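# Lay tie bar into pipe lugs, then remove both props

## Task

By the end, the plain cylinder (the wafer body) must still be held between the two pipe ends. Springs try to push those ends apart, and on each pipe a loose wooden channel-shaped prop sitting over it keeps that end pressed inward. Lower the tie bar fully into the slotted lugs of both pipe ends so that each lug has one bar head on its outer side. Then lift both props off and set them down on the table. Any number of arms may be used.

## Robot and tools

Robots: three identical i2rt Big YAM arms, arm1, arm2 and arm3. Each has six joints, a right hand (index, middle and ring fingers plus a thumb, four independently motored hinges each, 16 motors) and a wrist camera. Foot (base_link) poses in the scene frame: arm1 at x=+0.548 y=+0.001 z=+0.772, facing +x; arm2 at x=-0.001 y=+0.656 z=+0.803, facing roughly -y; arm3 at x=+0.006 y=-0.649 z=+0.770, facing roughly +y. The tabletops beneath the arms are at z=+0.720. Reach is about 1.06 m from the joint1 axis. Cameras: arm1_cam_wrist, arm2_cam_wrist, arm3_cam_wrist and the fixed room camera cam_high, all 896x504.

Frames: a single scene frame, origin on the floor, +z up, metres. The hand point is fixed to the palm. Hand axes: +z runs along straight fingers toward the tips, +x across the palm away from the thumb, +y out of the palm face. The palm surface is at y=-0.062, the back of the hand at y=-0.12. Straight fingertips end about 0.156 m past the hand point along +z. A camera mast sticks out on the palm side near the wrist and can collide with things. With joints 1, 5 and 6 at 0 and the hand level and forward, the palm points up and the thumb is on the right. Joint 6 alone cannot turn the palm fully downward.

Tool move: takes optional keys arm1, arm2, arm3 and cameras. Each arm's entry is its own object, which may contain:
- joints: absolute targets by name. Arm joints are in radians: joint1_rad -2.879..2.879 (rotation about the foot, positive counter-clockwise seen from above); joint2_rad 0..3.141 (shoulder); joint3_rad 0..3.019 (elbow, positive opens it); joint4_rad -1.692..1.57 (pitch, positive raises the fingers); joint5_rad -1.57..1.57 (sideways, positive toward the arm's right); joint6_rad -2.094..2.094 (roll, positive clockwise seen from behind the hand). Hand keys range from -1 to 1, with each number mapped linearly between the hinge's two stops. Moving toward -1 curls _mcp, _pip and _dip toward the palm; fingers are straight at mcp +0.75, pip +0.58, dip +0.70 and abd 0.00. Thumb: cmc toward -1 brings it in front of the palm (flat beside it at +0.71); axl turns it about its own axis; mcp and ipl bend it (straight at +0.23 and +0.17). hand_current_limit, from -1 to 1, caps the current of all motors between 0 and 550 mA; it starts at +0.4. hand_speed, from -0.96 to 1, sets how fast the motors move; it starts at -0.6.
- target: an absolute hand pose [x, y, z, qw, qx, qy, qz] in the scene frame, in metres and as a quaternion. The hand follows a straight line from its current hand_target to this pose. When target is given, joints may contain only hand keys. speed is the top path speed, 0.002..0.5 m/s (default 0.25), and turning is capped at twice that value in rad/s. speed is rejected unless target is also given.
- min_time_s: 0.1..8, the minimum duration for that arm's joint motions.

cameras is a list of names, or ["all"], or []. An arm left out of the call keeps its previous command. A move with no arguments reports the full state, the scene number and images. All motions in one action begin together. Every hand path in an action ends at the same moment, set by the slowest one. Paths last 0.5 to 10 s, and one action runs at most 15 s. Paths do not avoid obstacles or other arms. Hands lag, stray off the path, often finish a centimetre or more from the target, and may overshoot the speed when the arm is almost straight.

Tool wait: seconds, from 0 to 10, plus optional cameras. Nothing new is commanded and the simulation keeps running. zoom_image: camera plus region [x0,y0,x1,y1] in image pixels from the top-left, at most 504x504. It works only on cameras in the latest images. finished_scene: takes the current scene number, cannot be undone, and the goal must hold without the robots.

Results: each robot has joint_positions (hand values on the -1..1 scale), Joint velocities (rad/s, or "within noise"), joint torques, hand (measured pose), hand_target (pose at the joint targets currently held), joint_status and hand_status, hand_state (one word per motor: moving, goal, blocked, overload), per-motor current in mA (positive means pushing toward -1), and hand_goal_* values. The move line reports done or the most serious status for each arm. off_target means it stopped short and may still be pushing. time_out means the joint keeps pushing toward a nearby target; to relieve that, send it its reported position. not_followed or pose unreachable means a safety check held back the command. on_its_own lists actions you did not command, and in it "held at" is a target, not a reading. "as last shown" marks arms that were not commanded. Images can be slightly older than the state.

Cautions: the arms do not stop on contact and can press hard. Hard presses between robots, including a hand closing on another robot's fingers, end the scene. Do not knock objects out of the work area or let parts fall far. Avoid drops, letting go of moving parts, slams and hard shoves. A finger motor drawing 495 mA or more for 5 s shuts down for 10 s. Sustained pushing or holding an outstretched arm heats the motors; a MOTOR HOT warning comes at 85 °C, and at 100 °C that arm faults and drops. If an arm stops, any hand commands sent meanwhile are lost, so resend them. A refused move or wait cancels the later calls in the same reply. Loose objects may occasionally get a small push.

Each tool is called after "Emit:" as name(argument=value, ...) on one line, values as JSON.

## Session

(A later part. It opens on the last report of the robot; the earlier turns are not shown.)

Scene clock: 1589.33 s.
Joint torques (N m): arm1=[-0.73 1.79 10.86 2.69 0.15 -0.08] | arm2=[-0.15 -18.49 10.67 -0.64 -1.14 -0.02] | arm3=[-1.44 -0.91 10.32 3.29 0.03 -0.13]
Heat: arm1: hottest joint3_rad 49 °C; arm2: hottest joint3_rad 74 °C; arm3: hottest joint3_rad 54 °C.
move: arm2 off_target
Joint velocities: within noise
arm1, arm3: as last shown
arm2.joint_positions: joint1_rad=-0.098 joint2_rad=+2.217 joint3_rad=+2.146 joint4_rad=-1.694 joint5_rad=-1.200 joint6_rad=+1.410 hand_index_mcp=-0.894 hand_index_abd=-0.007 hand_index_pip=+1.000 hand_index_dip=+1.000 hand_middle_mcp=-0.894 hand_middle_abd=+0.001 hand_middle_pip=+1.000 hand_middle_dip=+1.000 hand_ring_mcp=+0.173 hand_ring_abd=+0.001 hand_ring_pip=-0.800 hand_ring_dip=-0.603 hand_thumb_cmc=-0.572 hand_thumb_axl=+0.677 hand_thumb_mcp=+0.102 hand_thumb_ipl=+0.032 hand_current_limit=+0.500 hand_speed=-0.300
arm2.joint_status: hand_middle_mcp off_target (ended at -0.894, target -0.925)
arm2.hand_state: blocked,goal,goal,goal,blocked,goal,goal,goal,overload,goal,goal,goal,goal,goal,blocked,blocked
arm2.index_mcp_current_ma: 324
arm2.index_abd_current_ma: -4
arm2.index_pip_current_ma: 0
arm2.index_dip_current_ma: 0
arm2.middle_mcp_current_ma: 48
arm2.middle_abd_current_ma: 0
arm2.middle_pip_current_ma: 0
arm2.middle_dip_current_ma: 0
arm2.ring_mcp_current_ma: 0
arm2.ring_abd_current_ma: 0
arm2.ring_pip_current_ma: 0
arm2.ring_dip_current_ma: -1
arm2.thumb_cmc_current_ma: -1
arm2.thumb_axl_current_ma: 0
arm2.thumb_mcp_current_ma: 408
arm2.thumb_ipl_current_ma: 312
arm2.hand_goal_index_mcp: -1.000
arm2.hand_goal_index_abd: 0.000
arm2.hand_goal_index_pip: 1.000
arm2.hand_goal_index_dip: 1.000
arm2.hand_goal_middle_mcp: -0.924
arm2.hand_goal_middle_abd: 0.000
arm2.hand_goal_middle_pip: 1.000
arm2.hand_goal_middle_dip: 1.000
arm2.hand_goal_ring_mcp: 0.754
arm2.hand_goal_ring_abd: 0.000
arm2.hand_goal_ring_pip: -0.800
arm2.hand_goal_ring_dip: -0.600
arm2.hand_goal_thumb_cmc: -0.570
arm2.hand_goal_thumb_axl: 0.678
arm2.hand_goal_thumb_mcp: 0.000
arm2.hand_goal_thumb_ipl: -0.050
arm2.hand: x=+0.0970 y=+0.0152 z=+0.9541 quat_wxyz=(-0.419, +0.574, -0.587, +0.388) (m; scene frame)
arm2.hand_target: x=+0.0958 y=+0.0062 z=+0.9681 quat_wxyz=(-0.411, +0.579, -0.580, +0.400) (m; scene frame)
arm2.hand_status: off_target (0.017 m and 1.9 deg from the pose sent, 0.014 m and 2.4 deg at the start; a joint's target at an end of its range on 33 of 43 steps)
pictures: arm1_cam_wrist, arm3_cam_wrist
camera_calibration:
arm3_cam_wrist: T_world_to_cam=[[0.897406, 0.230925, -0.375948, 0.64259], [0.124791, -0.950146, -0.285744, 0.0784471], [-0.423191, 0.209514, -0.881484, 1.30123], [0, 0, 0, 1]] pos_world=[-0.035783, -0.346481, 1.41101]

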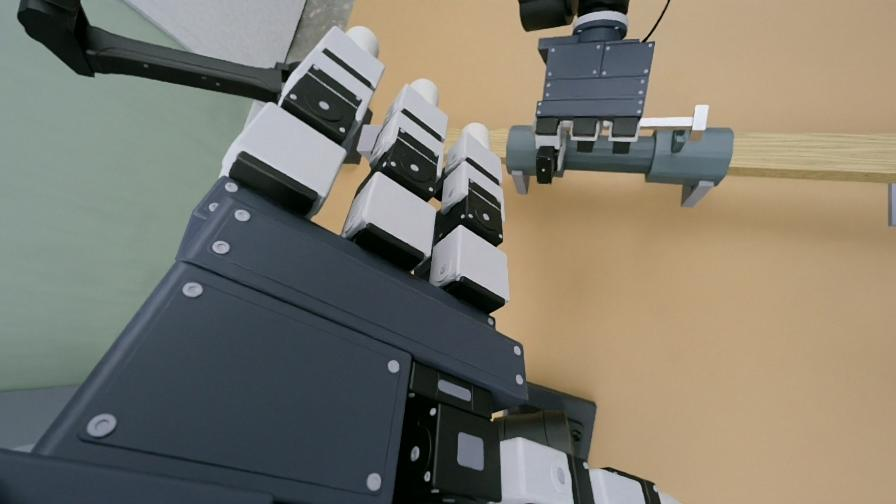

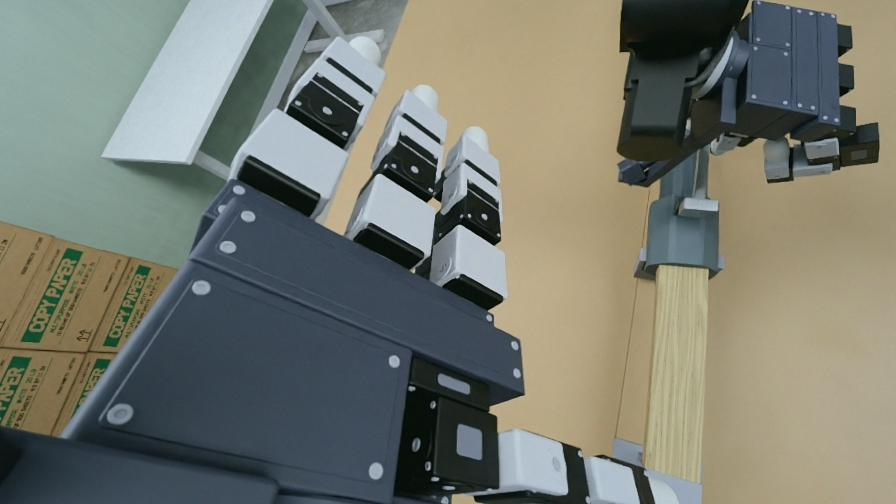

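Emit:
move(arm2={"target": [0.0935, 0.0087, 0.958, 0.4155, -0.5751, 0.5835, -0.3955], "speed": 0.06, "joints": {"hand_middle_mcp": -0.932}}, cameras=["arm3_cam_wrist", "arm1_cam_wrist"])

Emit:
zoom_image(camera="arm1_cam_wrist", region=[640, 80, 740, 180])

Emit:
zoom_image(camera="arm3_cam_wrist", region=[640, 130, 760, 250])

Scene clock: 1636.53 s.
Joint torques (N m): arm1=[-0.38 1.38 11.28 2.91 0.15 -0.11] | arm2=[-0.56 -18.37 9.25 -0.38 -1.13 -0.05] | arm3=[-1.44 -0.91 10.37 3.3 0.03 -0.13]
Heat: arm1: hottest joint3_rad 49 °C; arm2: hottest joint3_rad 72 °C; arm3: hottest joint3_rad 55 °C.
move: arm2 off_target
Joint velocities: within noise
arm1, arm3: as last shown
arm2.joint_positions: joint1_rad=-0.098 joint2_rad=+2.220 joint3_rad=+2.146 joint4_rad=-1.694 joint5_rad=-1.200 joint6_rad=+1.409 hand_index_mcp=-0.894 hand_index_abd=-0.007 hand_index_pip=+1.000 hand_index_dip=+1.000 hand_middle_mcp=-0.894 hand_middle_abd=+0.001 hand_middle_pip=+1.000 hand_middle_dip=+1.000 hand_ring_mcp=+0.173 hand_ring_abd=+0.001 hand_ring_pip=-0.800 hand_ring_dip=-0.603 hand_thumb_cmc=-0.572 hand_thumb_axl=+0.677 hand_thumb_mcp=+0.102 hand_thumb_ipl=+0.032 hand_current_limit=+0.500 hand_speed=-0.300
arm2.joint_status: hand_middle_mcp off_target (ended at -0.894, target -0.932)
arm2.hand_state: blocked,goal,goal,goal,blocked,goal,goal,goal,overload,goal,goal,goal,goal,goal,blocked,blocked
arm2.index_mcp_current_ma: 324
arm2.index_abd_current_ma: -4
arm2.index_pip_current_ma: 0
arm2.index_dip_current_ma: 0
arm2.middle_mcp_current_ma: 69
arm2.middle_abd_current_ma: 0
arm2.middle_pip_current_ma: 0
arm2.middle_dip_current_ma: 0
arm2.ring_mcp_current_ma: 0
arm2.ring_abd_current_ma: 0
arm2.ring_pip_current_ma: 0
arm2.ring_dip_current_ma: -1
arm2.thumb_cmc_current_ma: -1
arm2.thumb_axl_current_ma: 0
arm2.thumb_mcp_current_ma: 408
arm2.thumb_ipl_current_ma: 312
arm2.hand_goal_index_mcp: -1.000
arm2.hand_goal_index_abd: 0.000
arm2.hand_goal_index_pip: 1.000
arm2.hand_goal_index_dip: 1.000
arm2.hand_goal_middle_mcp: -0.932
arm2.hand_goal_middle_abd: 0.000
arm2.hand_goal_middle_pip: 1.000
arm2.hand_goal_middle_dip: 1.000
arm2.hand_goal_ring_mcp: 0.754
arm2.hand_goal_ring_abd: 0.000
arm2.hand_goal_ring_pip: -0.800
arm2.hand_goal_ring_dip: -0.600
arm2.hand_goal_thumb_cmc: -0.570
arm2.hand_goal_thumb_axl: 0.678
arm2.hand_goal_thumb_mcp: 0.000
arm2.hand_goal_thumb_ipl: -0.050
arm2.hand: x=+0.0970 y=+0.0151 z=+0.9517 quat_wxyz=(-0.420, +0.573, -0.587, +0.387) (m; scene frame)
arm2.hand_target: x=+0.0935 y=+0.0089 z=+0.9580 quat_wxyz=(-0.415, +0.575, -0.584, +0.396) (m; scene frame)
arm2.hand_status: done (0.010 m and 1.2 deg from the pose sent, 0.008 m and 1.1 deg at the start)
pictures: arm1_cam_wrist, arm3_cam_wrist
camera_calibration:
arm3_cam_wrist: T_world_to_cam=[[0.897406, 0.230925, -0.375948, 0.64259], [0.124791, -0.950146, -0.285744, 0.0784471], [-0.423191, 0.209514, -0.881484, 1.30123], [0, 0, 0, 1]] pos_world=[-0.035783, -0.346481, 1.41101]

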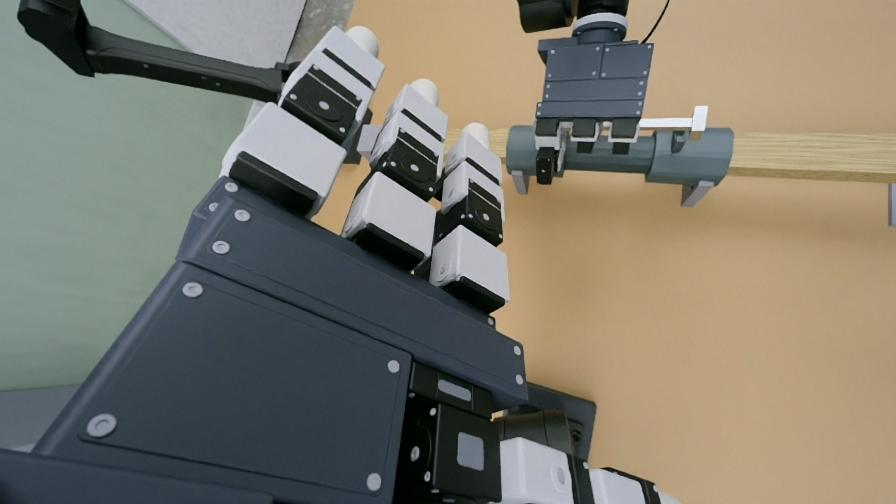

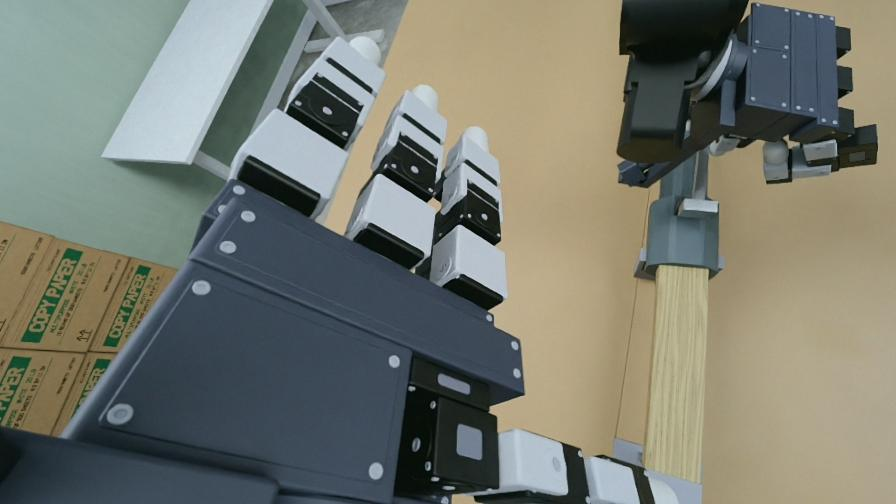

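Scaled by 5.040 from the camera's 896x504 image, which has a finer 1280x720 frame.

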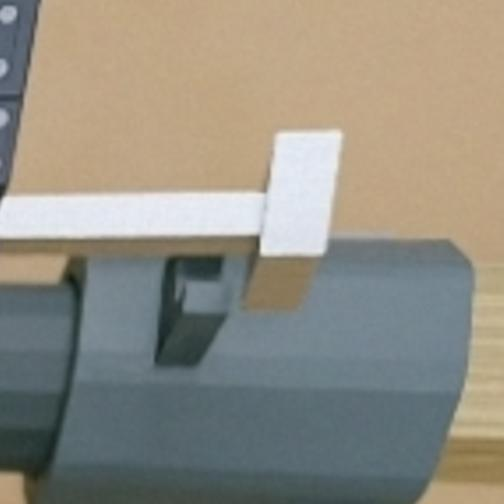

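Scaled by 4.200 from the camera's 896x504 image, which has a finer 1280x720 frame.

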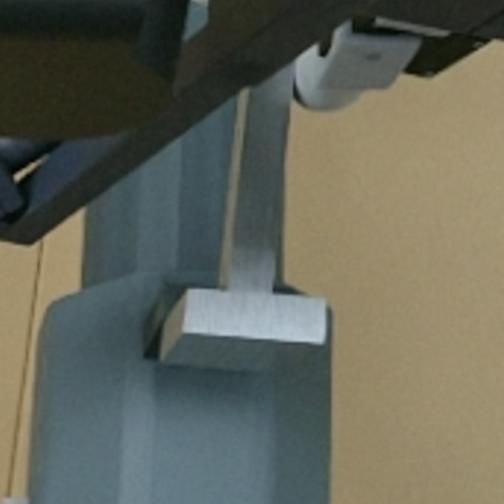

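Emit:
move(arm2={"joints": {"joint1_rad": -0.13, "joint2_rad": 2.14, "joint3_rad": 2.20, "joint4_rad": -1.69, "joint5_rad": -1.2, "joint6_rad": 1.30}, "min_time_s": 1.5})

Emit:
move(arm2={"joints": {"joint1_rad": -0.103, "joint2_rad": 2.19, "joint3_rad": 2.13, "joint4_rad": -1.665, "joint5_rad": -1.2, "joint6_rad": 1.36}, "min_time_s": 1.5}, cameras=["arm3_cam_wrist", "arm1_cam_wrist"])

Emit:
zoom_image(camera="arm1_cam_wrist", region=[640, 70, 740, 170])

Emit:
zoom_image(camera="arm3_cam_wrist", region=[640, 130, 760, 250])

Scene clock: 1669.43 s.
Joint torques (N m): arm1=[-1.08 1.38 10.95 2.81 0.11 -0.08] | arm2=[-0.97 -21.3 11.21 0.17 -0.86 -0.12] | arm3=[-1.44 -1.03 10.36 3.26 0.03 -0.13]
Heat: arm1: hottest joint3_rad 49 °C; arm2: hottest joint3_rad 69 °C; arm3: hottest joint3_rad 55 °C.
move: arm2 done
Joint velocities: within noise
arm1, arm3: as last shown
arm2.joint_positions: joint1_rad=-0.119 joint2_rad=+2.177 joint3_rad=+2.146 joint4_rad=-1.694 joint5_rad=-1.200 joint6_rad=+1.311 hand_index_mcp=-0.894 hand_index_abd=-0.006 hand_index_pip=+1.000 hand_index_dip=+1.000 hand_middle_mcp=-0.894 hand_middle_abd=+0.001 hand_middle_pip=+1.000 hand_middle_dip=+1.000 hand_ring_mcp=+0.173 hand_ring_abd=+0.001 hand_ring_pip=-0.800 hand_ring_dip=-0.603 hand_thumb_cmc=-0.571 hand_thumb_axl=+0.677 hand_thumb_mcp=+0.102 hand_thumb_ipl=+0.032 hand_current_limit=+0.500 hand_speed=-0.300
arm2.joint_status: all done
arm2.hand_state: blocked,goal,goal,goal,blocked,goal,goal,goal,overload,goal,goal,goal,goal,goal,blocked,blocked
arm2.index_mcp_current_ma: 324
arm2.index_abd_current_ma: -3
arm2.index_pip_current_ma: 0
arm2.index_dip_current_ma: 0
arm2.middle_mcp_current_ma: 69
arm2.middle_abd_current_ma: 0
arm2.middle_pip_current_ma: 0
arm2.middle_dip_current_ma: 0
arm2.ring_mcp_current_ma: 0
arm2.ring_abd_current_ma: 0
arm2.ring_pip_current_ma: 0
arm2.ring_dip_current_ma: -1
arm2.thumb_cmc_current_ma: -1
arm2.thumb_axl_current_ma: 0
arm2.thumb_mcp_current_ma: 408
arm2.thumb_ipl_current_ma: 312
arm2.hand_goal_index_mcp: -1.000
arm2.hand_goal_index_abd: 0.000
arm2.hand_goal_index_pip: 1.000
arm2.hand_goal_index_dip: 1.000
arm2.hand_goal_middle_mcp: -0.932
arm2.hand_goal_middle_abd: 0.000
arm2.hand_goal_middle_pip: 1.000
arm2.hand_goal_middle_dip: 1.000
arm2.hand_goal_ring_mcp: 0.754
arm2.hand_goal_ring_abd: 0.000
arm2.hand_goal_ring_pip: -0.800
arm2.hand_goal_ring_dip: -0.600
arm2.hand_goal_thumb_cmc: -0.570
arm2.hand_goal_thumb_axl: 0.678
arm2.hand_goal_thumb_mcp: 0.000
arm2.hand_goal_thumb_ipl: -0.050
arm2.hand: x=+0.0825 y=+0.0060 z=+0.9767 quat_wxyz=(-0.382, +0.605, -0.556, +0.423) (m; scene frame)
arm2.hand_target: x=+0.0742 y=-0.0058 z=+1.0185 quat_wxyz=(-0.347, +0.623, -0.537, +0.450) (m; scene frame)
arm2.hand_status: not commanded
pictures: none

Scene clock: 1671.40 s.
Joint torques (N m): arm1=[-1.67 1.73 10.95 2.8 -0.01 -0.15] | arm2=[1.14 -18.37 8.12 0.36 -0.86 0.16] | arm3=[-1.32 -0.97 10.37 3.28 0.03 -0.13]
Heat: arm1: hottest joint3_rad 49 °C; arm2: hottest joint3_rad 69 °C; arm3: hottest joint3_rad 55 °C.
move: arm2 done
Joint velocities: within noise
arm1, arm3: as last shown
arm2.joint_positions: joint1_rad=-0.115 joint2_rad=+2.187 joint3_rad=+2.121 joint4_rad=-1.675 joint5_rad=-1.200 joint6_rad=+1.345 hand_index_mcp=-0.894 hand_index_abd=-0.006 hand_index_pip=+1.000 hand_index_dip=+1.000 hand_middle_mcp=-0.894 hand_middle_abd=+0.001 hand_middle_pip=+1.000 hand_middle_dip=+1.000 hand_ring_mcp=+0.173 hand_ring_abd=+0.001 hand_ring_pip=-0.800 hand_ring_dip=-0.603 hand_thumb_cmc=-0.571 hand_thumb_axl=+0.677 hand_thumb_mcp=+0.102 hand_thumb_ipl=+0.032 hand_current_limit=+0.500 hand_speed=-0.300
arm2.joint_status: all done
arm2.hand_state: blocked,goal,goal,goal,blocked,goal,goal,goal,overload,goal,goal,goal,goal,goal,blocked,blocked
arm2.index_mcp_current_ma: 324
arm2.index_abd_current_ma: -3
arm2.index_pip_current_ma: 0
arm2.index_dip_current_ma: 0
arm2.middle_mcp_current_ma: 69
arm2.middle_abd_current_ma: 0
arm2.middle_pip_current_ma: 0
arm2.middle_dip_current_ma: 0
arm2.ring_mcp_current_ma: 0
arm2.ring_abd_current_ma: 0
arm2.ring_pip_current_ma: 0
arm2.ring_dip_current_ma: -1
arm2.thumb_cmc_current_ma: 0
arm2.thumb_axl_current_ma: 0
arm2.thumb_mcp_current_ma: 408
arm2.thumb_ipl_current_ma: 312
arm2.hand_goal_index_mcp: -1.000
arm2.hand_goal_index_abd: 0.000
arm2.hand_goal_index_pip: 1.000
arm2.hand_goal_index_dip: 1.000
arm2.hand_goal_middle_mcp: -0.932
arm2.hand_goal_middle_abd: 0.000
arm2.hand_goal_middle_pip: 1.000
arm2.hand_goal_middle_dip: 1.000
arm2.hand_goal_ring_mcp: 0.754
arm2.hand_goal_ring_abd: 0.000
arm2.hand_goal_ring_pip: -0.800
arm2.hand_goal_ring_dip: -0.600
arm2.hand_goal_thumb_cmc: -0.570
arm2.hand_goal_thumb_axl: 0.678
arm2.hand_goal_thumb_mcp: 0.000
arm2.hand_goal_thumb_ipl: -0.050
arm2.hand: x=+0.0854 y=+0.0107 z=+0.9615 quat_wxyz=(-0.395, +0.593, -0.569, +0.411) (m; scene frame)
arm2.hand_target: x=+0.0931 y=+0.0088 z=+0.9627 quat_wxyz=(-0.396, +0.595, -0.566, +0.410) (m; scene frame)
arm2.hand_status: not commanded
pictures: arm1_cam_wrist, arm3_cam_wrist
camera_calibration:
arm3_cam_wrist: T_world_to_cam=[[0.897406, 0.230925, -0.375948, 0.64259], [0.124791, -0.950146, -0.285744, 0.0784471], [-0.423191, 0.209514, -0.881484, 1.30123], [0, 0, 0, 1]] pos_world=[-0.035783, -0.346481, 1.41101]

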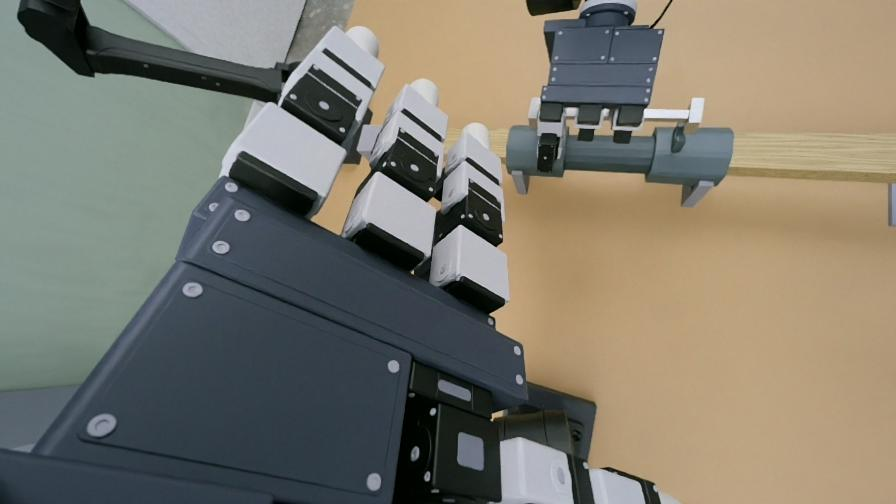

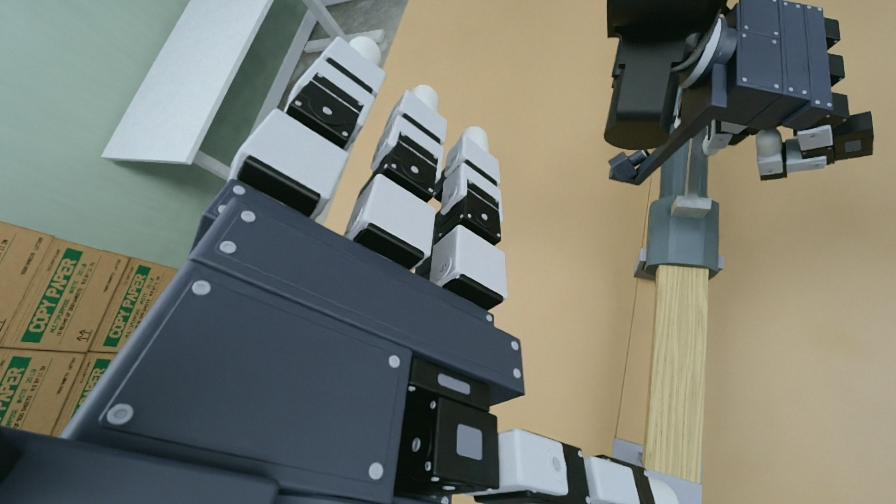

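Scaled by 5.040 from the camera's 896x504 image, which has a finer 1280x720 frame.

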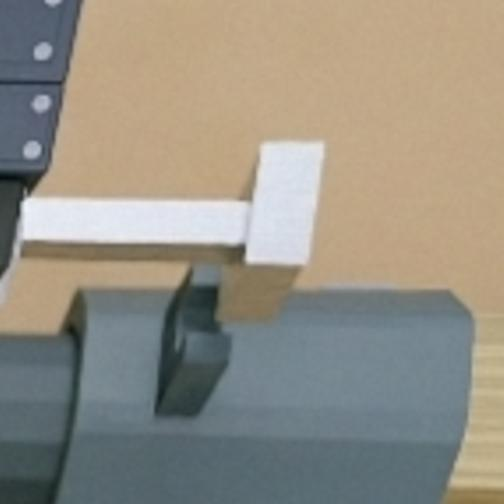

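Scaled by 4.200 from the camera's 896x504 image, which has a finer 1280x720 frame.

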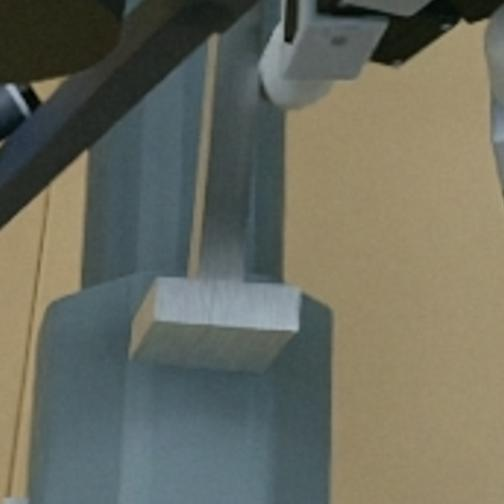

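Emit:
move(arm2={"joints": {"joint1_rad": -0.089, "joint2_rad": 2.205, "joint3_rad": 2.112, "joint4_rad": -1.645, "joint6_rad": 1.385, "hand_middle_mcp": -0.96}, "min_time_s": 1.0}, cameras=["arm3_cam_wrist", "arm1_cam_wrist"])

Emit:
zoom_image(camera="arm1_cam_wrist", region=[640, 80, 740, 180])

Emit:
zoom_image(camera="arm3_cam_wrist", region=[640, 130, 760, 250])

Scene clock: 1727.27 s.
Joint torques (N m): arm1=[-0.32 1.85 10.93 2.8 0.06 -0.13] | arm2=[1.08 -18.84 7.87 0.31 -0.86 0.14] | arm3=[-1.49 -0.91 10.33 3.29 0.03 -0.12]
Heat: arm1: hottest joint3_rad 49 °C; arm2: hottest joint3_rad 65 °C; arm3: hottest joint3_rad 55 °C.
move: arm2 off_target
Joint velocities: within noise
arm1.joint_positions: joint1_rad=+0.427 joint2_rad=+0.588 joint3_rad=+1.418 joint4_rad=-1.317 joint5_rad=+0.045 joint6_rad=+1.028 hand_index_mcp=+0.756 hand_index_abd=+0.000 hand_index_pip=+0.577 hand_index_dip=+0.696 hand_middle_mcp=+0.756 hand_middle_abd=+0.000 hand_middle_pip=+0.577 hand_middle_dip=+0.696 hand_ring_mcp=+0.756 hand_ring_abd=+0.000 hand_ring_pip=+0.577 hand_ring_dip=+0.696 hand_thumb_cmc=+0.715 hand_thumb_axl=+0.677 hand_thumb_mcp=+0.226 hand_thumb_ipl=+0.168 hand_current_limit=+0.400 hand_speed=-0.600
arm1.joint_status: not commanded
arm1.hand_state: goal,goal,goal,goal,goal,goal,goal,goal,goal,goal,goal,goal,goal,goal,goal,goal
arm1.index_mcp_current_ma: 3
arm1.index_abd_current_ma: 0
arm1.index_pip_current_ma: 1
arm1.index_dip_current_ma: 0
arm1.middle_mcp_current_ma: 3
arm1.middle_abd_current_ma: 0
arm1.middle_pip_current_ma: 1
arm1.middle_dip_current_ma: 0
arm1.ring_mcp_current_ma: 4
arm1.ring_abd_current_ma: 0
arm1.ring_pip_current_ma: 1
arm1.ring_dip_current_ma: 0
arm1.thumb_cmc_current_ma: 3
arm1.thumb_axl_current_ma: -2
arm1.thumb_mcp_current_ma: 0
arm1.thumb_ipl_current_ma: -1
arm1.hand_goal_index_mcp: 0.754
arm1.hand_goal_index_abd: 0.000
arm1.hand_goal_index_pip: 0.576
arm1.hand_goal_index_dip: 0.696
arm1.hand_goal_middle_mcp: 0.754
arm1.hand_goal_middle_abd: 0.000
arm1.hand_goal_middle_pip: 0.576
arm1.hand_goal_middle_dip: 0.696
arm1.hand_goal_ring_mcp: 0.754
arm1.hand_goal_ring_abd: 0.000
arm1.hand_goal_ring_pip: 0.576
arm1.hand_goal_ring_dip: 0.696
arm1.hand_goal_thumb_cmc: 0.714
arm1.hand_goal_thumb_axl: 0.678
arm1.hand_goal_thumb_mcp: 0.226
arm1.hand_goal_thumb_ipl: 0.168
arm1.hand: x=+0.3030 y=-0.0080 z=+1.3596 quat_wxyz=(-0.515, -0.386, +0.764, +0.051) (m; scene frame)
arm1.hand_target: x=+0.3066 y=-0.0064 z=+1.3696 quat_wxyz=(-0.525, -0.383, +0.758, +0.051) (m; scene frame)
arm1.hand_status: not commanded
arm2.joint_positions: joint1_rad=-0.100 joint2_rad=+2.201 joint3_rad=+2.104 joint4_rad=-1.655 joint5_rad=-1.200 joint6_rad=+1.369 hand_index_mcp=-0.894 hand_index_abd=-0.006 hand_index_pip=+1.000 hand_index_dip=+1.000 hand_middle_mcp=-0.896 hand_middle_abd=+0.001 hand_middle_pip=+1.000 hand_middle_dip=+1.000 hand_ring_mcp=+0.173 hand_ring_abd=+0.001 hand_ring_pip=-0.800 hand_ring_dip=-0.603 hand_thumb_cmc=-0.571 hand_thumb_axl=+0.677 hand_thumb_mcp=+0.102 hand_thumb_ipl=+0.032 hand_current_limit=+0.500 hand_speed=-0.300
arm2.joint_status: hand_middle_mcp off_target (ended at -0.896, target -0.960); the others done
arm2.hand_state: blocked,goal,goal,goal,blocked,goal,goal,goal,overload,goal,goal,goal,goal,goal,blocked,blocked
arm2.index_mcp_current_ma: 324
arm2.index_abd_current_ma: -3
arm2.index_pip_current_ma: 0
arm2.index_dip_current_ma: 0
arm2.middle_mcp_current_ma: 151
arm2.middle_abd_current_ma: 0
arm2.middle_pip_current_ma: 0
arm2.middle_dip_current_ma: 0
arm2.ring_mcp_current_ma: 0
arm2.ring_abd_current_ma: 0
arm2.ring_pip_current_ma: 0
arm2.ring_dip_current_ma: -1
arm2.thumb_cmc_current_ma: 0
arm2.thumb_axl_current_ma: 0
arm2.thumb_mcp_current_ma: 408
arm2.thumb_ipl_current_ma: 312
arm2.hand_goal_index_mcp: -1.000
arm2.hand_goal_index_abd: 0.000
arm2.hand_goal_index_pip: 1.000
arm2.hand_goal_index_dip: 1.000
arm2.hand_goal_middle_mcp: -0.960
arm2.hand_goal_middle_abd: 0.000
arm2.hand_goal_middle_pip: 1.000
arm2.hand_goal_middle_dip: 1.000
arm2.hand_goal_ring_mcp: 0.754
arm2.hand_goal_ring_abd: 0.000
arm2.hand_goal_ring_pip: -0.800
arm2.hand_goal_ring_dip: -0.600
arm2.hand_goal_thumb_cmc: -0.570
arm2.hand_goal_thumb_axl: 0.678
arm2.hand_goal_thumb_mcp: 0.000
arm2.hand_goal_thumb_ipl: -0.050
arm2.hand: x=+0.0952 y=+0.0138 z=+0.9470 quat_wxyz=(-0.407, +0.588, -0.573, +0.400) (m; scene frame)
arm2.hand_target: x=+0.1025 y=+0.0122 z=+0.9468 quat_wxyz=(-0.408, +0.589, -0.572, +0.399) (m; scene frame)
arm2.hand_status: not commanded
arm3.joint_positions: joint1_rad=+0.360 joint2_rad=+0.793 joint3_rad=+1.201 joint4_rad=-0.772 joint5_rad=+0.042 joint6_rad=+1.066 hand_index_mcp=+0.755 hand_index_abd=+0.001 hand_index_pip=+0.577 hand_index_dip=+0.696 hand_middle_mcp=+0.755 hand_middle_abd=+0.001 hand_middle_pip=+0.577 hand_middle_dip=+0.696 hand_ring_mcp=+0.756 hand_ring_abd=+0.001 hand_ring_pip=+0.577 hand_ring_dip=+0.696 hand_thumb_cmc=+0.715 hand_thumb_axl=+0.677 hand_thumb_mcp=+0.226 hand_thumb_ipl=+0.168 hand_current_limit=+0.400 hand_speed=-0.600
arm3.joint_status: not commanded
arm3.hand_state: goal,goal,goal,goal,goal,goal,goal,goal,goal,goal,goal,goal,goal,goal,goal,goal
arm3.index_mcp_current_ma: 0
arm3.index_abd_current_ma: 0
arm3.index_pip_current_ma: 0
arm3.index_dip_current_ma: 0
arm3.middle_mcp_current_ma: 0
arm3.middle_abd_current_ma: 0
arm3.middle_pip_current_ma: 0
arm3.middle_dip_current_ma: 0
arm3.ring_mcp_current_ma: 0
arm3.ring_abd_current_ma: 0
arm3.ring_pip_current_ma: 0
arm3.ring_dip_current_ma: 0
arm3.thumb_cmc_current_ma: 0
arm3.thumb_axl_current_ma: 0
arm3.thumb_mcp_current_ma: 0
arm3.thumb_ipl_current_ma: 0
arm3.hand_goal_index_mcp: 0.754
arm3.hand_goal_index_abd: 0.000
arm3.hand_goal_index_pip: 0.576
arm3.hand_goal_index_dip: 0.696
arm3.hand_goal_middle_mcp: 0.754
arm3.hand_goal_middle_abd: 0.000
arm3.hand_goal_middle_pip: 0.576
arm3.hand_goal_middle_dip: 0.696
arm3.hand_goal_ring_mcp: 0.754
arm3.hand_goal_ring_abd: 0.000
arm3.hand_goal_ring_pip: 0.576
arm3.hand_goal_ring_dip: 0.696
arm3.hand_goal_thumb_cmc: 0.714
arm3.hand_goal_thumb_axl: 0.678
arm3.hand_goal_thumb_mcp: 0.226
arm3.hand_goal_thumb_ipl: 0.168
arm3.hand: x=-0.0595 y=-0.2582 z=+1.3064 quat_wxyz=(-0.372, +0.278, +0.772, +0.435) (m; scene frame)
arm3.hand_target: x=-0.0611 y=-0.2544 z=+1.3089 quat_wxyz=(-0.376, +0.276, +0.768, +0.439) (m; scene frame)
arm3.hand_status: not commanded
pictures: arm1_cam_wrist, arm3_cam_wrist
camera_calibration:
arm3_cam_wrist: T_world_to_cam=[[0.897406, 0.230925, -0.375948, 0.64259], [0.124791, -0.950146, -0.285744, 0.0784471], [-0.423191, 0.209514, -0.881484, 1.30123], [0, 0, 0, 1]] pos_world=[-0.035783, -0.346481, 1.41101]

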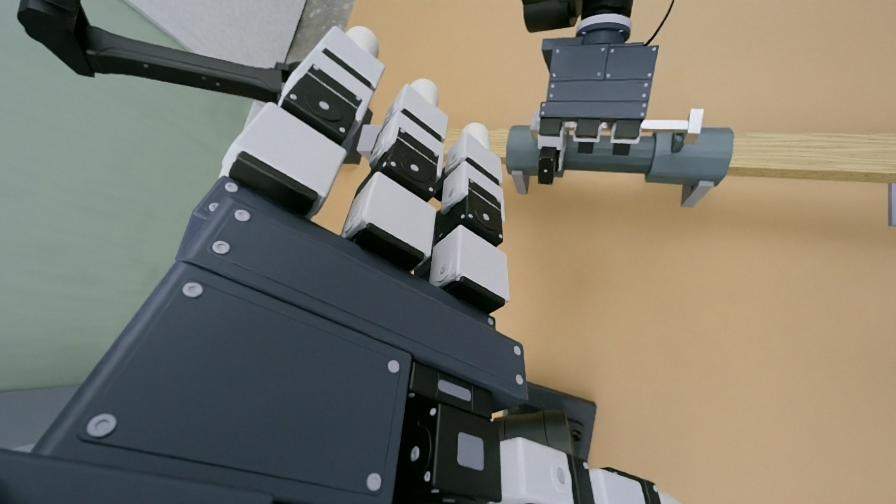

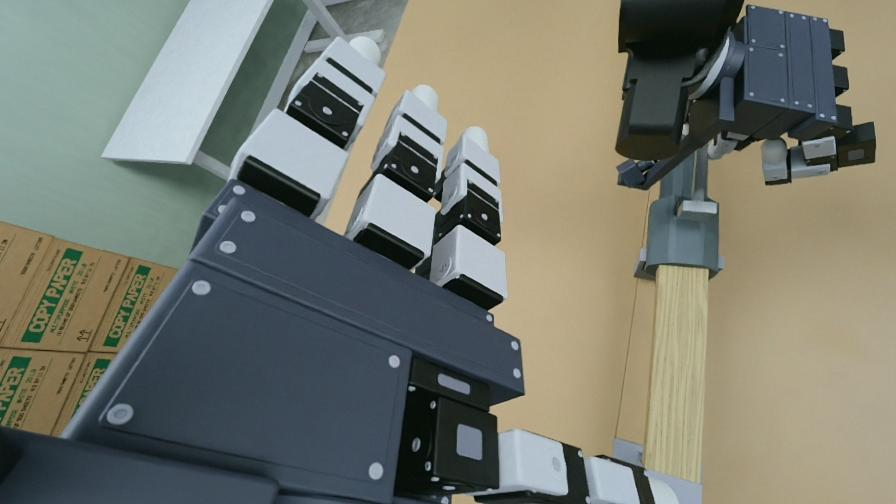

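Scaled by 5.040 from the camera's 896x504 image, which has a finer 1280x720 frame.

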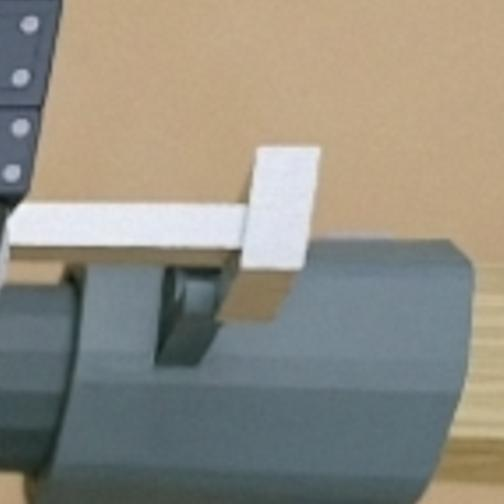

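Scaled by 4.200 from the camera's 896x504 image, which has a finer 1280x720 frame.

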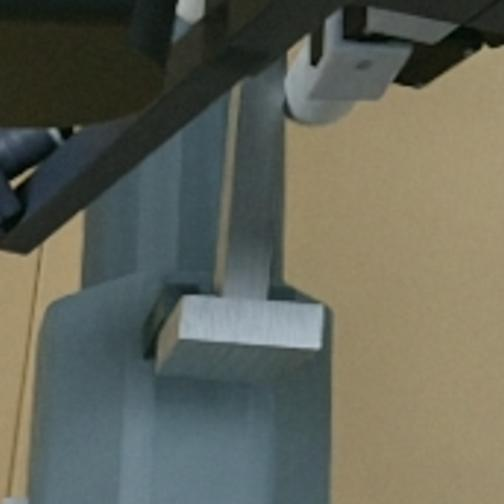

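Emit:
move(arm2={"joints": {"joint1_rad": -0.087, "hand_middle_mcp": -1.0, "hand_index_mcp": -0.97}}, cameras=["arm3_cam_wrist", "arm1_cam_wrist"])

Emit:
zoom_image(camera="arm1_cam_wrist", region=[640, 80, 740, 180])

Scene clock: 1801.53 s.
Joint torques (N m): arm1=[-0.38 2.9 10.85 2.88 0.07 -0.08] | arm2=[1.2 -18.43 8.02 0.32 -0.85 0.18] | arm3=[-1.44 -1.03 10.36 3.3 0.03 -0.13]
Heat: arm1: hottest joint3_rad 50 °C; arm2: hottest joint3_rad 63 °C; arm3: hottest joint3_rad 56 °C.
move: arm2 off_target
Joint velocities: within noise
arm1, arm3: as last shown
arm2.joint_positions: joint1_rad=-0.099 joint2_rad=+2.201 joint3_rad=+2.104 joint4_rad=-1.655 joint5_rad=-1.200 joint6_rad=+1.369 hand_index_mcp=-0.891 hand_index_abd=-0.006 hand_index_pip=+1.000 hand_index_dip=+1.000 hand_middle_mcp=-0.921 hand_middle_abd=+0.001 hand_middle_pip=+1.000 hand_middle_dip=+1.000 hand_ring_mcp=+0.173 hand_ring_abd=+0.001 hand_ring_pip=-0.800 hand_ring_dip=-0.603 hand_thumb_cmc=-0.566 hand_thumb_axl=+0.677 hand_thumb_mcp=+0.102 hand_thumb_ipl=+0.032 hand_current_limit=+0.500 hand_speed=-0.300
arm2.joint_status: hand_index_mcp off_target (ended at -0.891, target -0.970); hand_middle_mcp off_target (ended at -0.921, target -1.000); the others done
arm2.hand_state: blocked,goal,goal,goal,blocked,goal,goal,goal,overload,goal,goal,goal,goal,goal,blocked,blocked
arm2.index_mcp_current_ma: 206
arm2.index_abd_current_ma: -3
arm2.index_pip_current_ma: 0
arm2.index_dip_current_ma: 0
arm2.middle_mcp_current_ma: 209
arm2.middle_abd_current_ma: 0
arm2.middle_pip_current_ma: 0
arm2.middle_dip_current_ma: 0
arm2.ring_mcp_current_ma: 0
arm2.ring_abd_current_ma: 0
arm2.ring_pip_current_ma: 0
arm2.ring_dip_current_ma: -1
arm2.thumb_cmc_current_ma: 3
arm2.thumb_axl_current_ma: 0
arm2.thumb_mcp_current_ma: 408
arm2.thumb_ipl_current_ma: 312
arm2.hand_goal_index_mcp: -0.970
arm2.hand_goal_index_abd: 0.000
arm2.hand_goal_index_pip: 1.000
arm2.hand_goal_index_dip: 1.000
arm2.hand_goal_middle_mcp: -1.000
arm2.hand_goal_middle_abd: 0.000
arm2.hand_goal_middle_pip: 1.000
arm2.hand_goal_middle_dip: 1.000
arm2.hand_goal_ring_mcp: 0.754
arm2.hand_goal_ring_abd: 0.000
arm2.hand_goal_ring_pip: -0.800
arm2.hand_goal_ring_dip: -0.600
arm2.hand_goal_thumb_cmc: -0.570
arm2.hand_goal_thumb_axl: 0.678
arm2.hand_goal_thumb_mcp: 0.000
arm2.hand_goal_thumb_ipl: -0.050
arm2.hand: x=+0.0962 y=+0.0140 z=+0.9470 quat_wxyz=(-0.407, +0.588, -0.573, +0.400) (m; scene frame)
arm2.hand_target: x=+0.1038 y=+0.0124 z=+0.9469 quat_wxyz=(-0.409, +0.590, -0.571, +0.398) (m; scene frame)
arm2.hand_status: not commanded
pictures: arm1_cam_wrist, arm3_cam_wrist
camera_calibration:
arm3_cam_wrist: T_world_to_cam=[[0.897406, 0.230925, -0.375948, 0.64259], [0.124791, -0.950146, -0.285744, 0.0784471], [-0.423191, 0.209514, -0.881484, 1.30123], [0, 0, 0, 1]] pos_world=[-0.035783, -0.346481, 1.41101]

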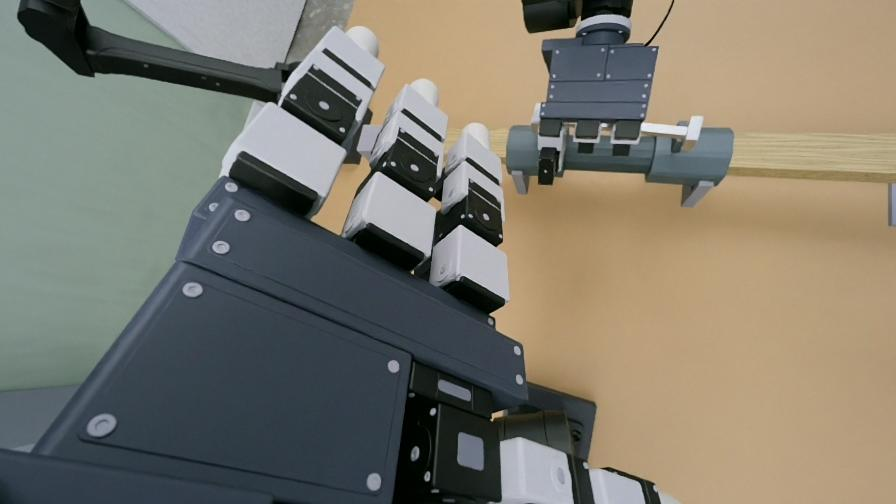

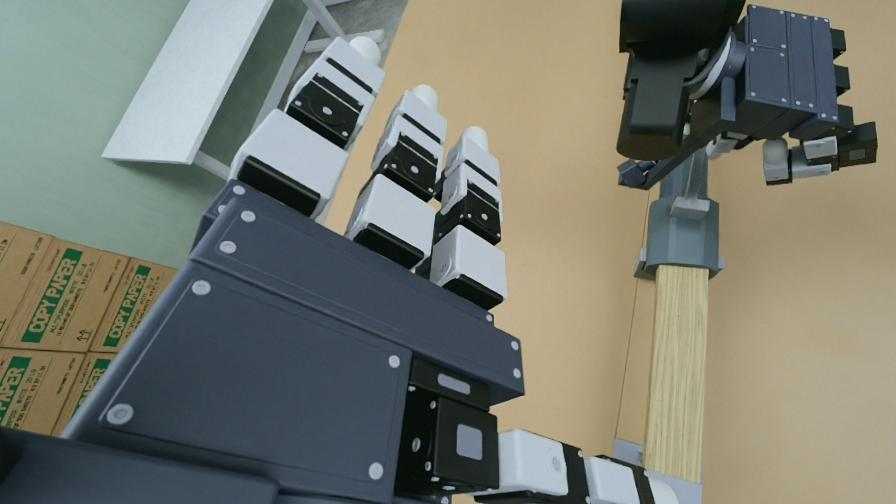

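Scaled by 5.040 from the camera's 896x504 image, which has a finer 1280x720 frame.

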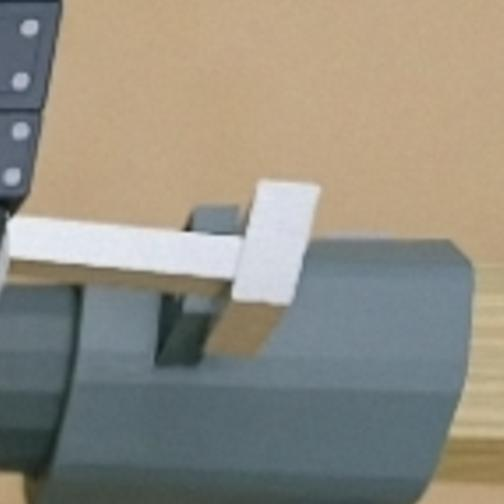

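Emit:
move(arm2={"joints": {"hand_middle_mcp": -0.935, "hand_index_mcp": -1.0}}, cameras=["arm1_cam_wrist"])

Emit:
zoom_image(camera="arm1_cam_wrist", region=[640, 80, 740, 180])

Scene clock: 1809.53 s.
Joint torques (N m): arm1=[-0.67 1.55 11.28 2.66 0.11 -0.07] | arm2=[1.14 -18.43 8.03 0.31 -0.86 0.18] | arm3=[-1.38 -0.85 10.35 3.29 0.03 -0.13]
Heat: arm1: hottest joint3_rad 50 °C; arm2: hottest joint3_rad 63 °C; arm3: hottest joint3_rad 56 °C.
move: arm2 off_target
Joint velocities: within noise
arm1, arm3: as last shown
arm2.joint_positions: joint1_rad=-0.099 joint2_rad=+2.201 joint3_rad=+2.104 joint4_rad=-1.655 joint5_rad=-1.200 joint6_rad=+1.369 hand_index_mcp=-0.891 hand_index_abd=-0.004 hand_index_pip=+1.000 hand_index_dip=+1.000 hand_middle_mcp=-0.898 hand_middle_abd=+0.001 hand_middle_pip=+1.000 hand_middle_dip=+1.000 hand_ring_mcp=+0.173 hand_ring_abd=+0.001 hand_ring_pip=-0.800 hand_ring_dip=-0.603 hand_thumb_cmc=-0.569 hand_thumb_axl=+0.677 hand_thumb_mcp=+0.102 hand_thumb_ipl=+0.032 hand_current_limit=+0.500 hand_speed=-0.300
arm2.joint_status: hand_index_mcp off_target (ended at -0.891, target -1.000); hand_middle_mcp off_target (ended at -0.898, target -0.935)
arm2.hand_state: blocked,goal,goal,goal,blocked,goal,goal,goal,overload,goal,goal,goal,goal,goal,blocked,blocked
arm2.index_mcp_current_ma: 334
arm2.index_abd_current_ma: -2
arm2.index_pip_current_ma: 0
arm2.index_dip_current_ma: 0
arm2.middle_mcp_current_ma: 65
arm2.middle_abd_current_ma: 0
arm2.middle_pip_current_ma: 0
arm2.middle_dip_current_ma: 0
arm2.ring_mcp_current_ma: 0
arm2.ring_abd_current_ma: 0
arm2.ring_pip_current_ma: 0
arm2.ring_dip_current_ma: -1
arm2.thumb_cmc_current_ma: 0
arm2.thumb_axl_current_ma: 0
arm2.thumb_mcp_current_ma: 408
arm2.thumb_ipl_current_ma: 309
arm2.hand_goal_index_mcp: -1.000
arm2.hand_goal_index_abd: 0.000
arm2.hand_goal_index_pip: 1.000
arm2.hand_goal_index_dip: 1.000
arm2.hand_goal_middle_mcp: -0.934
arm2.hand_goal_middle_abd: 0.000
arm2.hand_goal_middle_pip: 1.000
arm2.hand_goal_middle_dip: 1.000
arm2.hand_goal_ring_mcp: 0.754
arm2.hand_goal_ring_abd: 0.000
arm2.hand_goal_ring_pip: -0.800
arm2.hand_goal_ring_dip: -0.600
arm2.hand_goal_thumb_cmc: -0.570
arm2.hand_goal_thumb_axl: 0.678
arm2.hand_goal_thumb_mcp: 0.000
arm2.hand_goal_thumb_ipl: -0.050
arm2.hand: x=+0.0964 y=+0.0140 z=+0.9470 quat_wxyz=(-0.407, +0.588, -0.573, +0.400) (m; scene frame)
arm2.hand_target: x=+0.1039 y=+0.0124 z=+0.9469 quat_wxyz=(-0.409, +0.590, -0.571, +0.398) (m; scene frame)
arm2.hand_status: not commanded
pictures: arm1_cam_wrist

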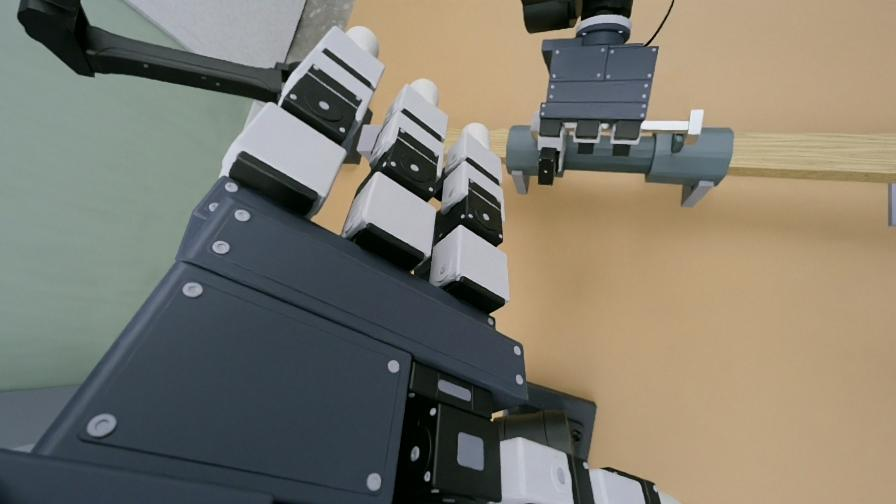

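Scaled by 5.040 from the camera's 896x504 image, which has a finer 1280x720 frame.

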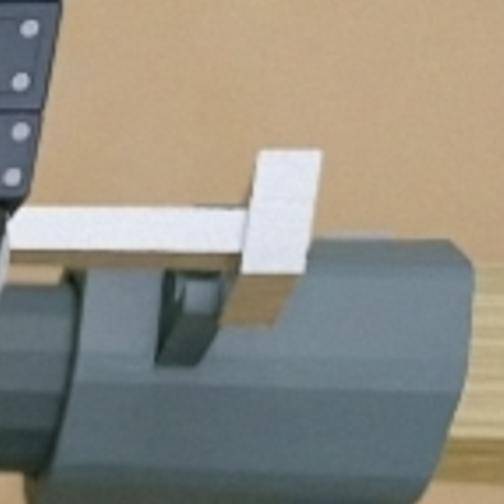

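Emit:
move(arm2={"joints": {"joint1_rad": -0.085, "joint2_rad": 2.153, "joint3_rad": 2.062, "joint4_rad": -1.605}, "min_time_s": 1.5}, cameras=["arm3_cam_wrist", "arm1_cam_wrist"])

Emit:
zoom_image(camera="arm1_cam_wrist", region=[640, 80, 740, 180])

Emit:
zoom_image(camera="arm3_cam_wrist", region=[640, 130, 760, 250])

Scene clock: 1827.93 s.
Joint torques (N m): arm1=[-0.44 1.79 11.08 2.78 0.07 -0.08] | arm2=[1.2 -21.83 7.72 0.18 -0.86 0.18] | arm3=[-1.49 -0.97 10.36 3.29 0.04 -0.13]
Heat: arm1: hottest joint3_rad 50 °C; arm2: hottest joint3_rad 63 °C; arm3: hottest joint3_rad 56 °C.
move: arm2 done
Joint velocities: within noise
arm1, arm3: as last shown
arm2.joint_positions: joint1_rad=-0.098 joint2_rad=+2.193 joint3_rad=+2.058 joint4_rad=-1.612 joint5_rad=-1.200 joint6_rad=+1.370 hand_index_mcp=-0.892 hand_index_abd=-0.005 hand_index_pip=+1.000 hand_index_dip=+1.000 hand_middle_mcp=-0.898 hand_middle_abd=+0.001 hand_middle_pip=+1.000 hand_middle_dip=+1.000 hand_ring_mcp=+0.173 hand_ring_abd=+0.001 hand_ring_pip=-0.800 hand_ring_dip=-0.603 hand_thumb_cmc=-0.569 hand_thumb_axl=+0.677 hand_thumb_mcp=+0.102 hand_thumb_ipl=+0.032 hand_current_limit=+0.500 hand_speed=-0.300
arm2.joint_status: all done
arm2.hand_state: blocked,goal,goal,goal,blocked,goal,goal,goal,overload,goal,goal,goal,goal,goal,blocked,blocked
arm2.index_mcp_current_ma: 333
arm2.index_abd_current_ma: -2
arm2.index_pip_current_ma: 0
arm2.index_dip_current_ma: 0
arm2.middle_mcp_current_ma: 65
arm2.middle_abd_current_ma: 0
arm2.middle_pip_current_ma: 0
arm2.middle_dip_current_ma: 0
arm2.ring_mcp_current_ma: 0
arm2.ring_abd_current_ma: 0
arm2.ring_pip_current_ma: 0
arm2.ring_dip_current_ma: -1
arm2.thumb_cmc_current_ma: 0
arm2.thumb_axl_current_ma: 0
arm2.thumb_mcp_current_ma: 408
arm2.thumb_ipl_current_ma: 309
arm2.hand_goal_index_mcp: -1.000
arm2.hand_goal_index_abd: 0.000
arm2.hand_goal_index_pip: 1.000
arm2.hand_goal_index_dip: 1.000
arm2.hand_goal_middle_mcp: -0.934
arm2.hand_goal_middle_abd: 0.000
arm2.hand_goal_middle_pip: 1.000
arm2.hand_goal_middle_dip: 1.000
arm2.hand_goal_ring_mcp: 0.754
arm2.hand_goal_ring_abd: 0.000
arm2.hand_goal_ring_pip: -0.800
arm2.hand_goal_ring_dip: -0.600
arm2.hand_goal_thumb_cmc: -0.570
arm2.hand_goal_thumb_axl: 0.678
arm2.hand_goal_thumb_mcp: 0.000
arm2.hand_goal_thumb_ipl: -0.050
arm2.hand: x=+0.0971 y=+0.0169 z=+0.9341 quat_wxyz=(-0.406, +0.589, -0.572, +0.401) (m; scene frame)
arm2.hand_target: x=+0.1051 y=+0.0175 z=+0.9604 quat_wxyz=(-0.396, +0.599, -0.563, +0.409) (m; scene frame)
arm2.hand_status: not commanded
pictures: arm1_cam_wrist, arm3_cam_wrist
camera_calibration:
arm3_cam_wrist: T_world_to_cam=[[0.897406, 0.230925, -0.375948, 0.64259], [0.124791, -0.950146, -0.285744, 0.0784471], [-0.423191, 0.209514, -0.881484, 1.30123], [0, 0, 0, 1]] pos_world=[-0.035783, -0.346481, 1.41101]

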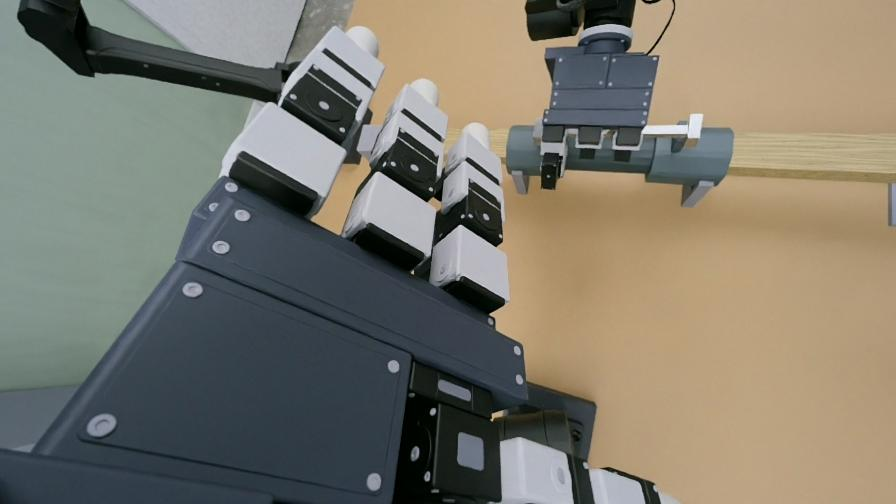

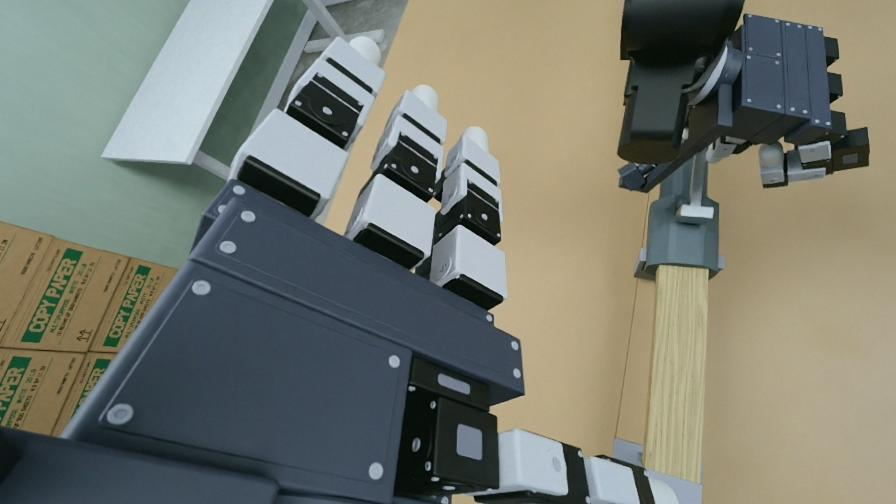

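Scaled by 5.040 from the camera's 896x504 image, which has a finer 1280x720 frame.

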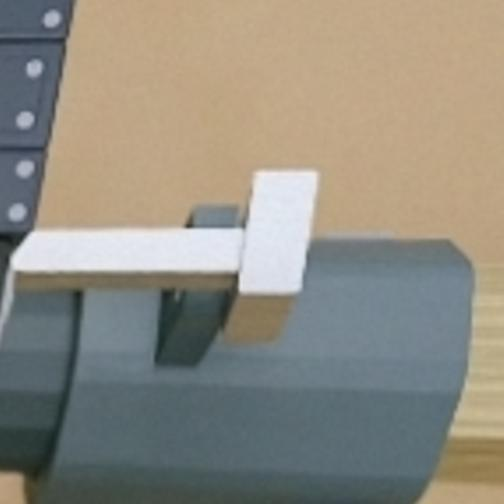

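Scaled by 4.200 from the camera's 896x504 image, which has a finer 1280x720 frame.

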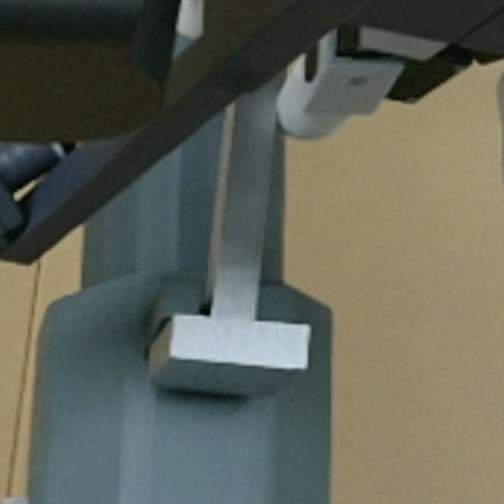

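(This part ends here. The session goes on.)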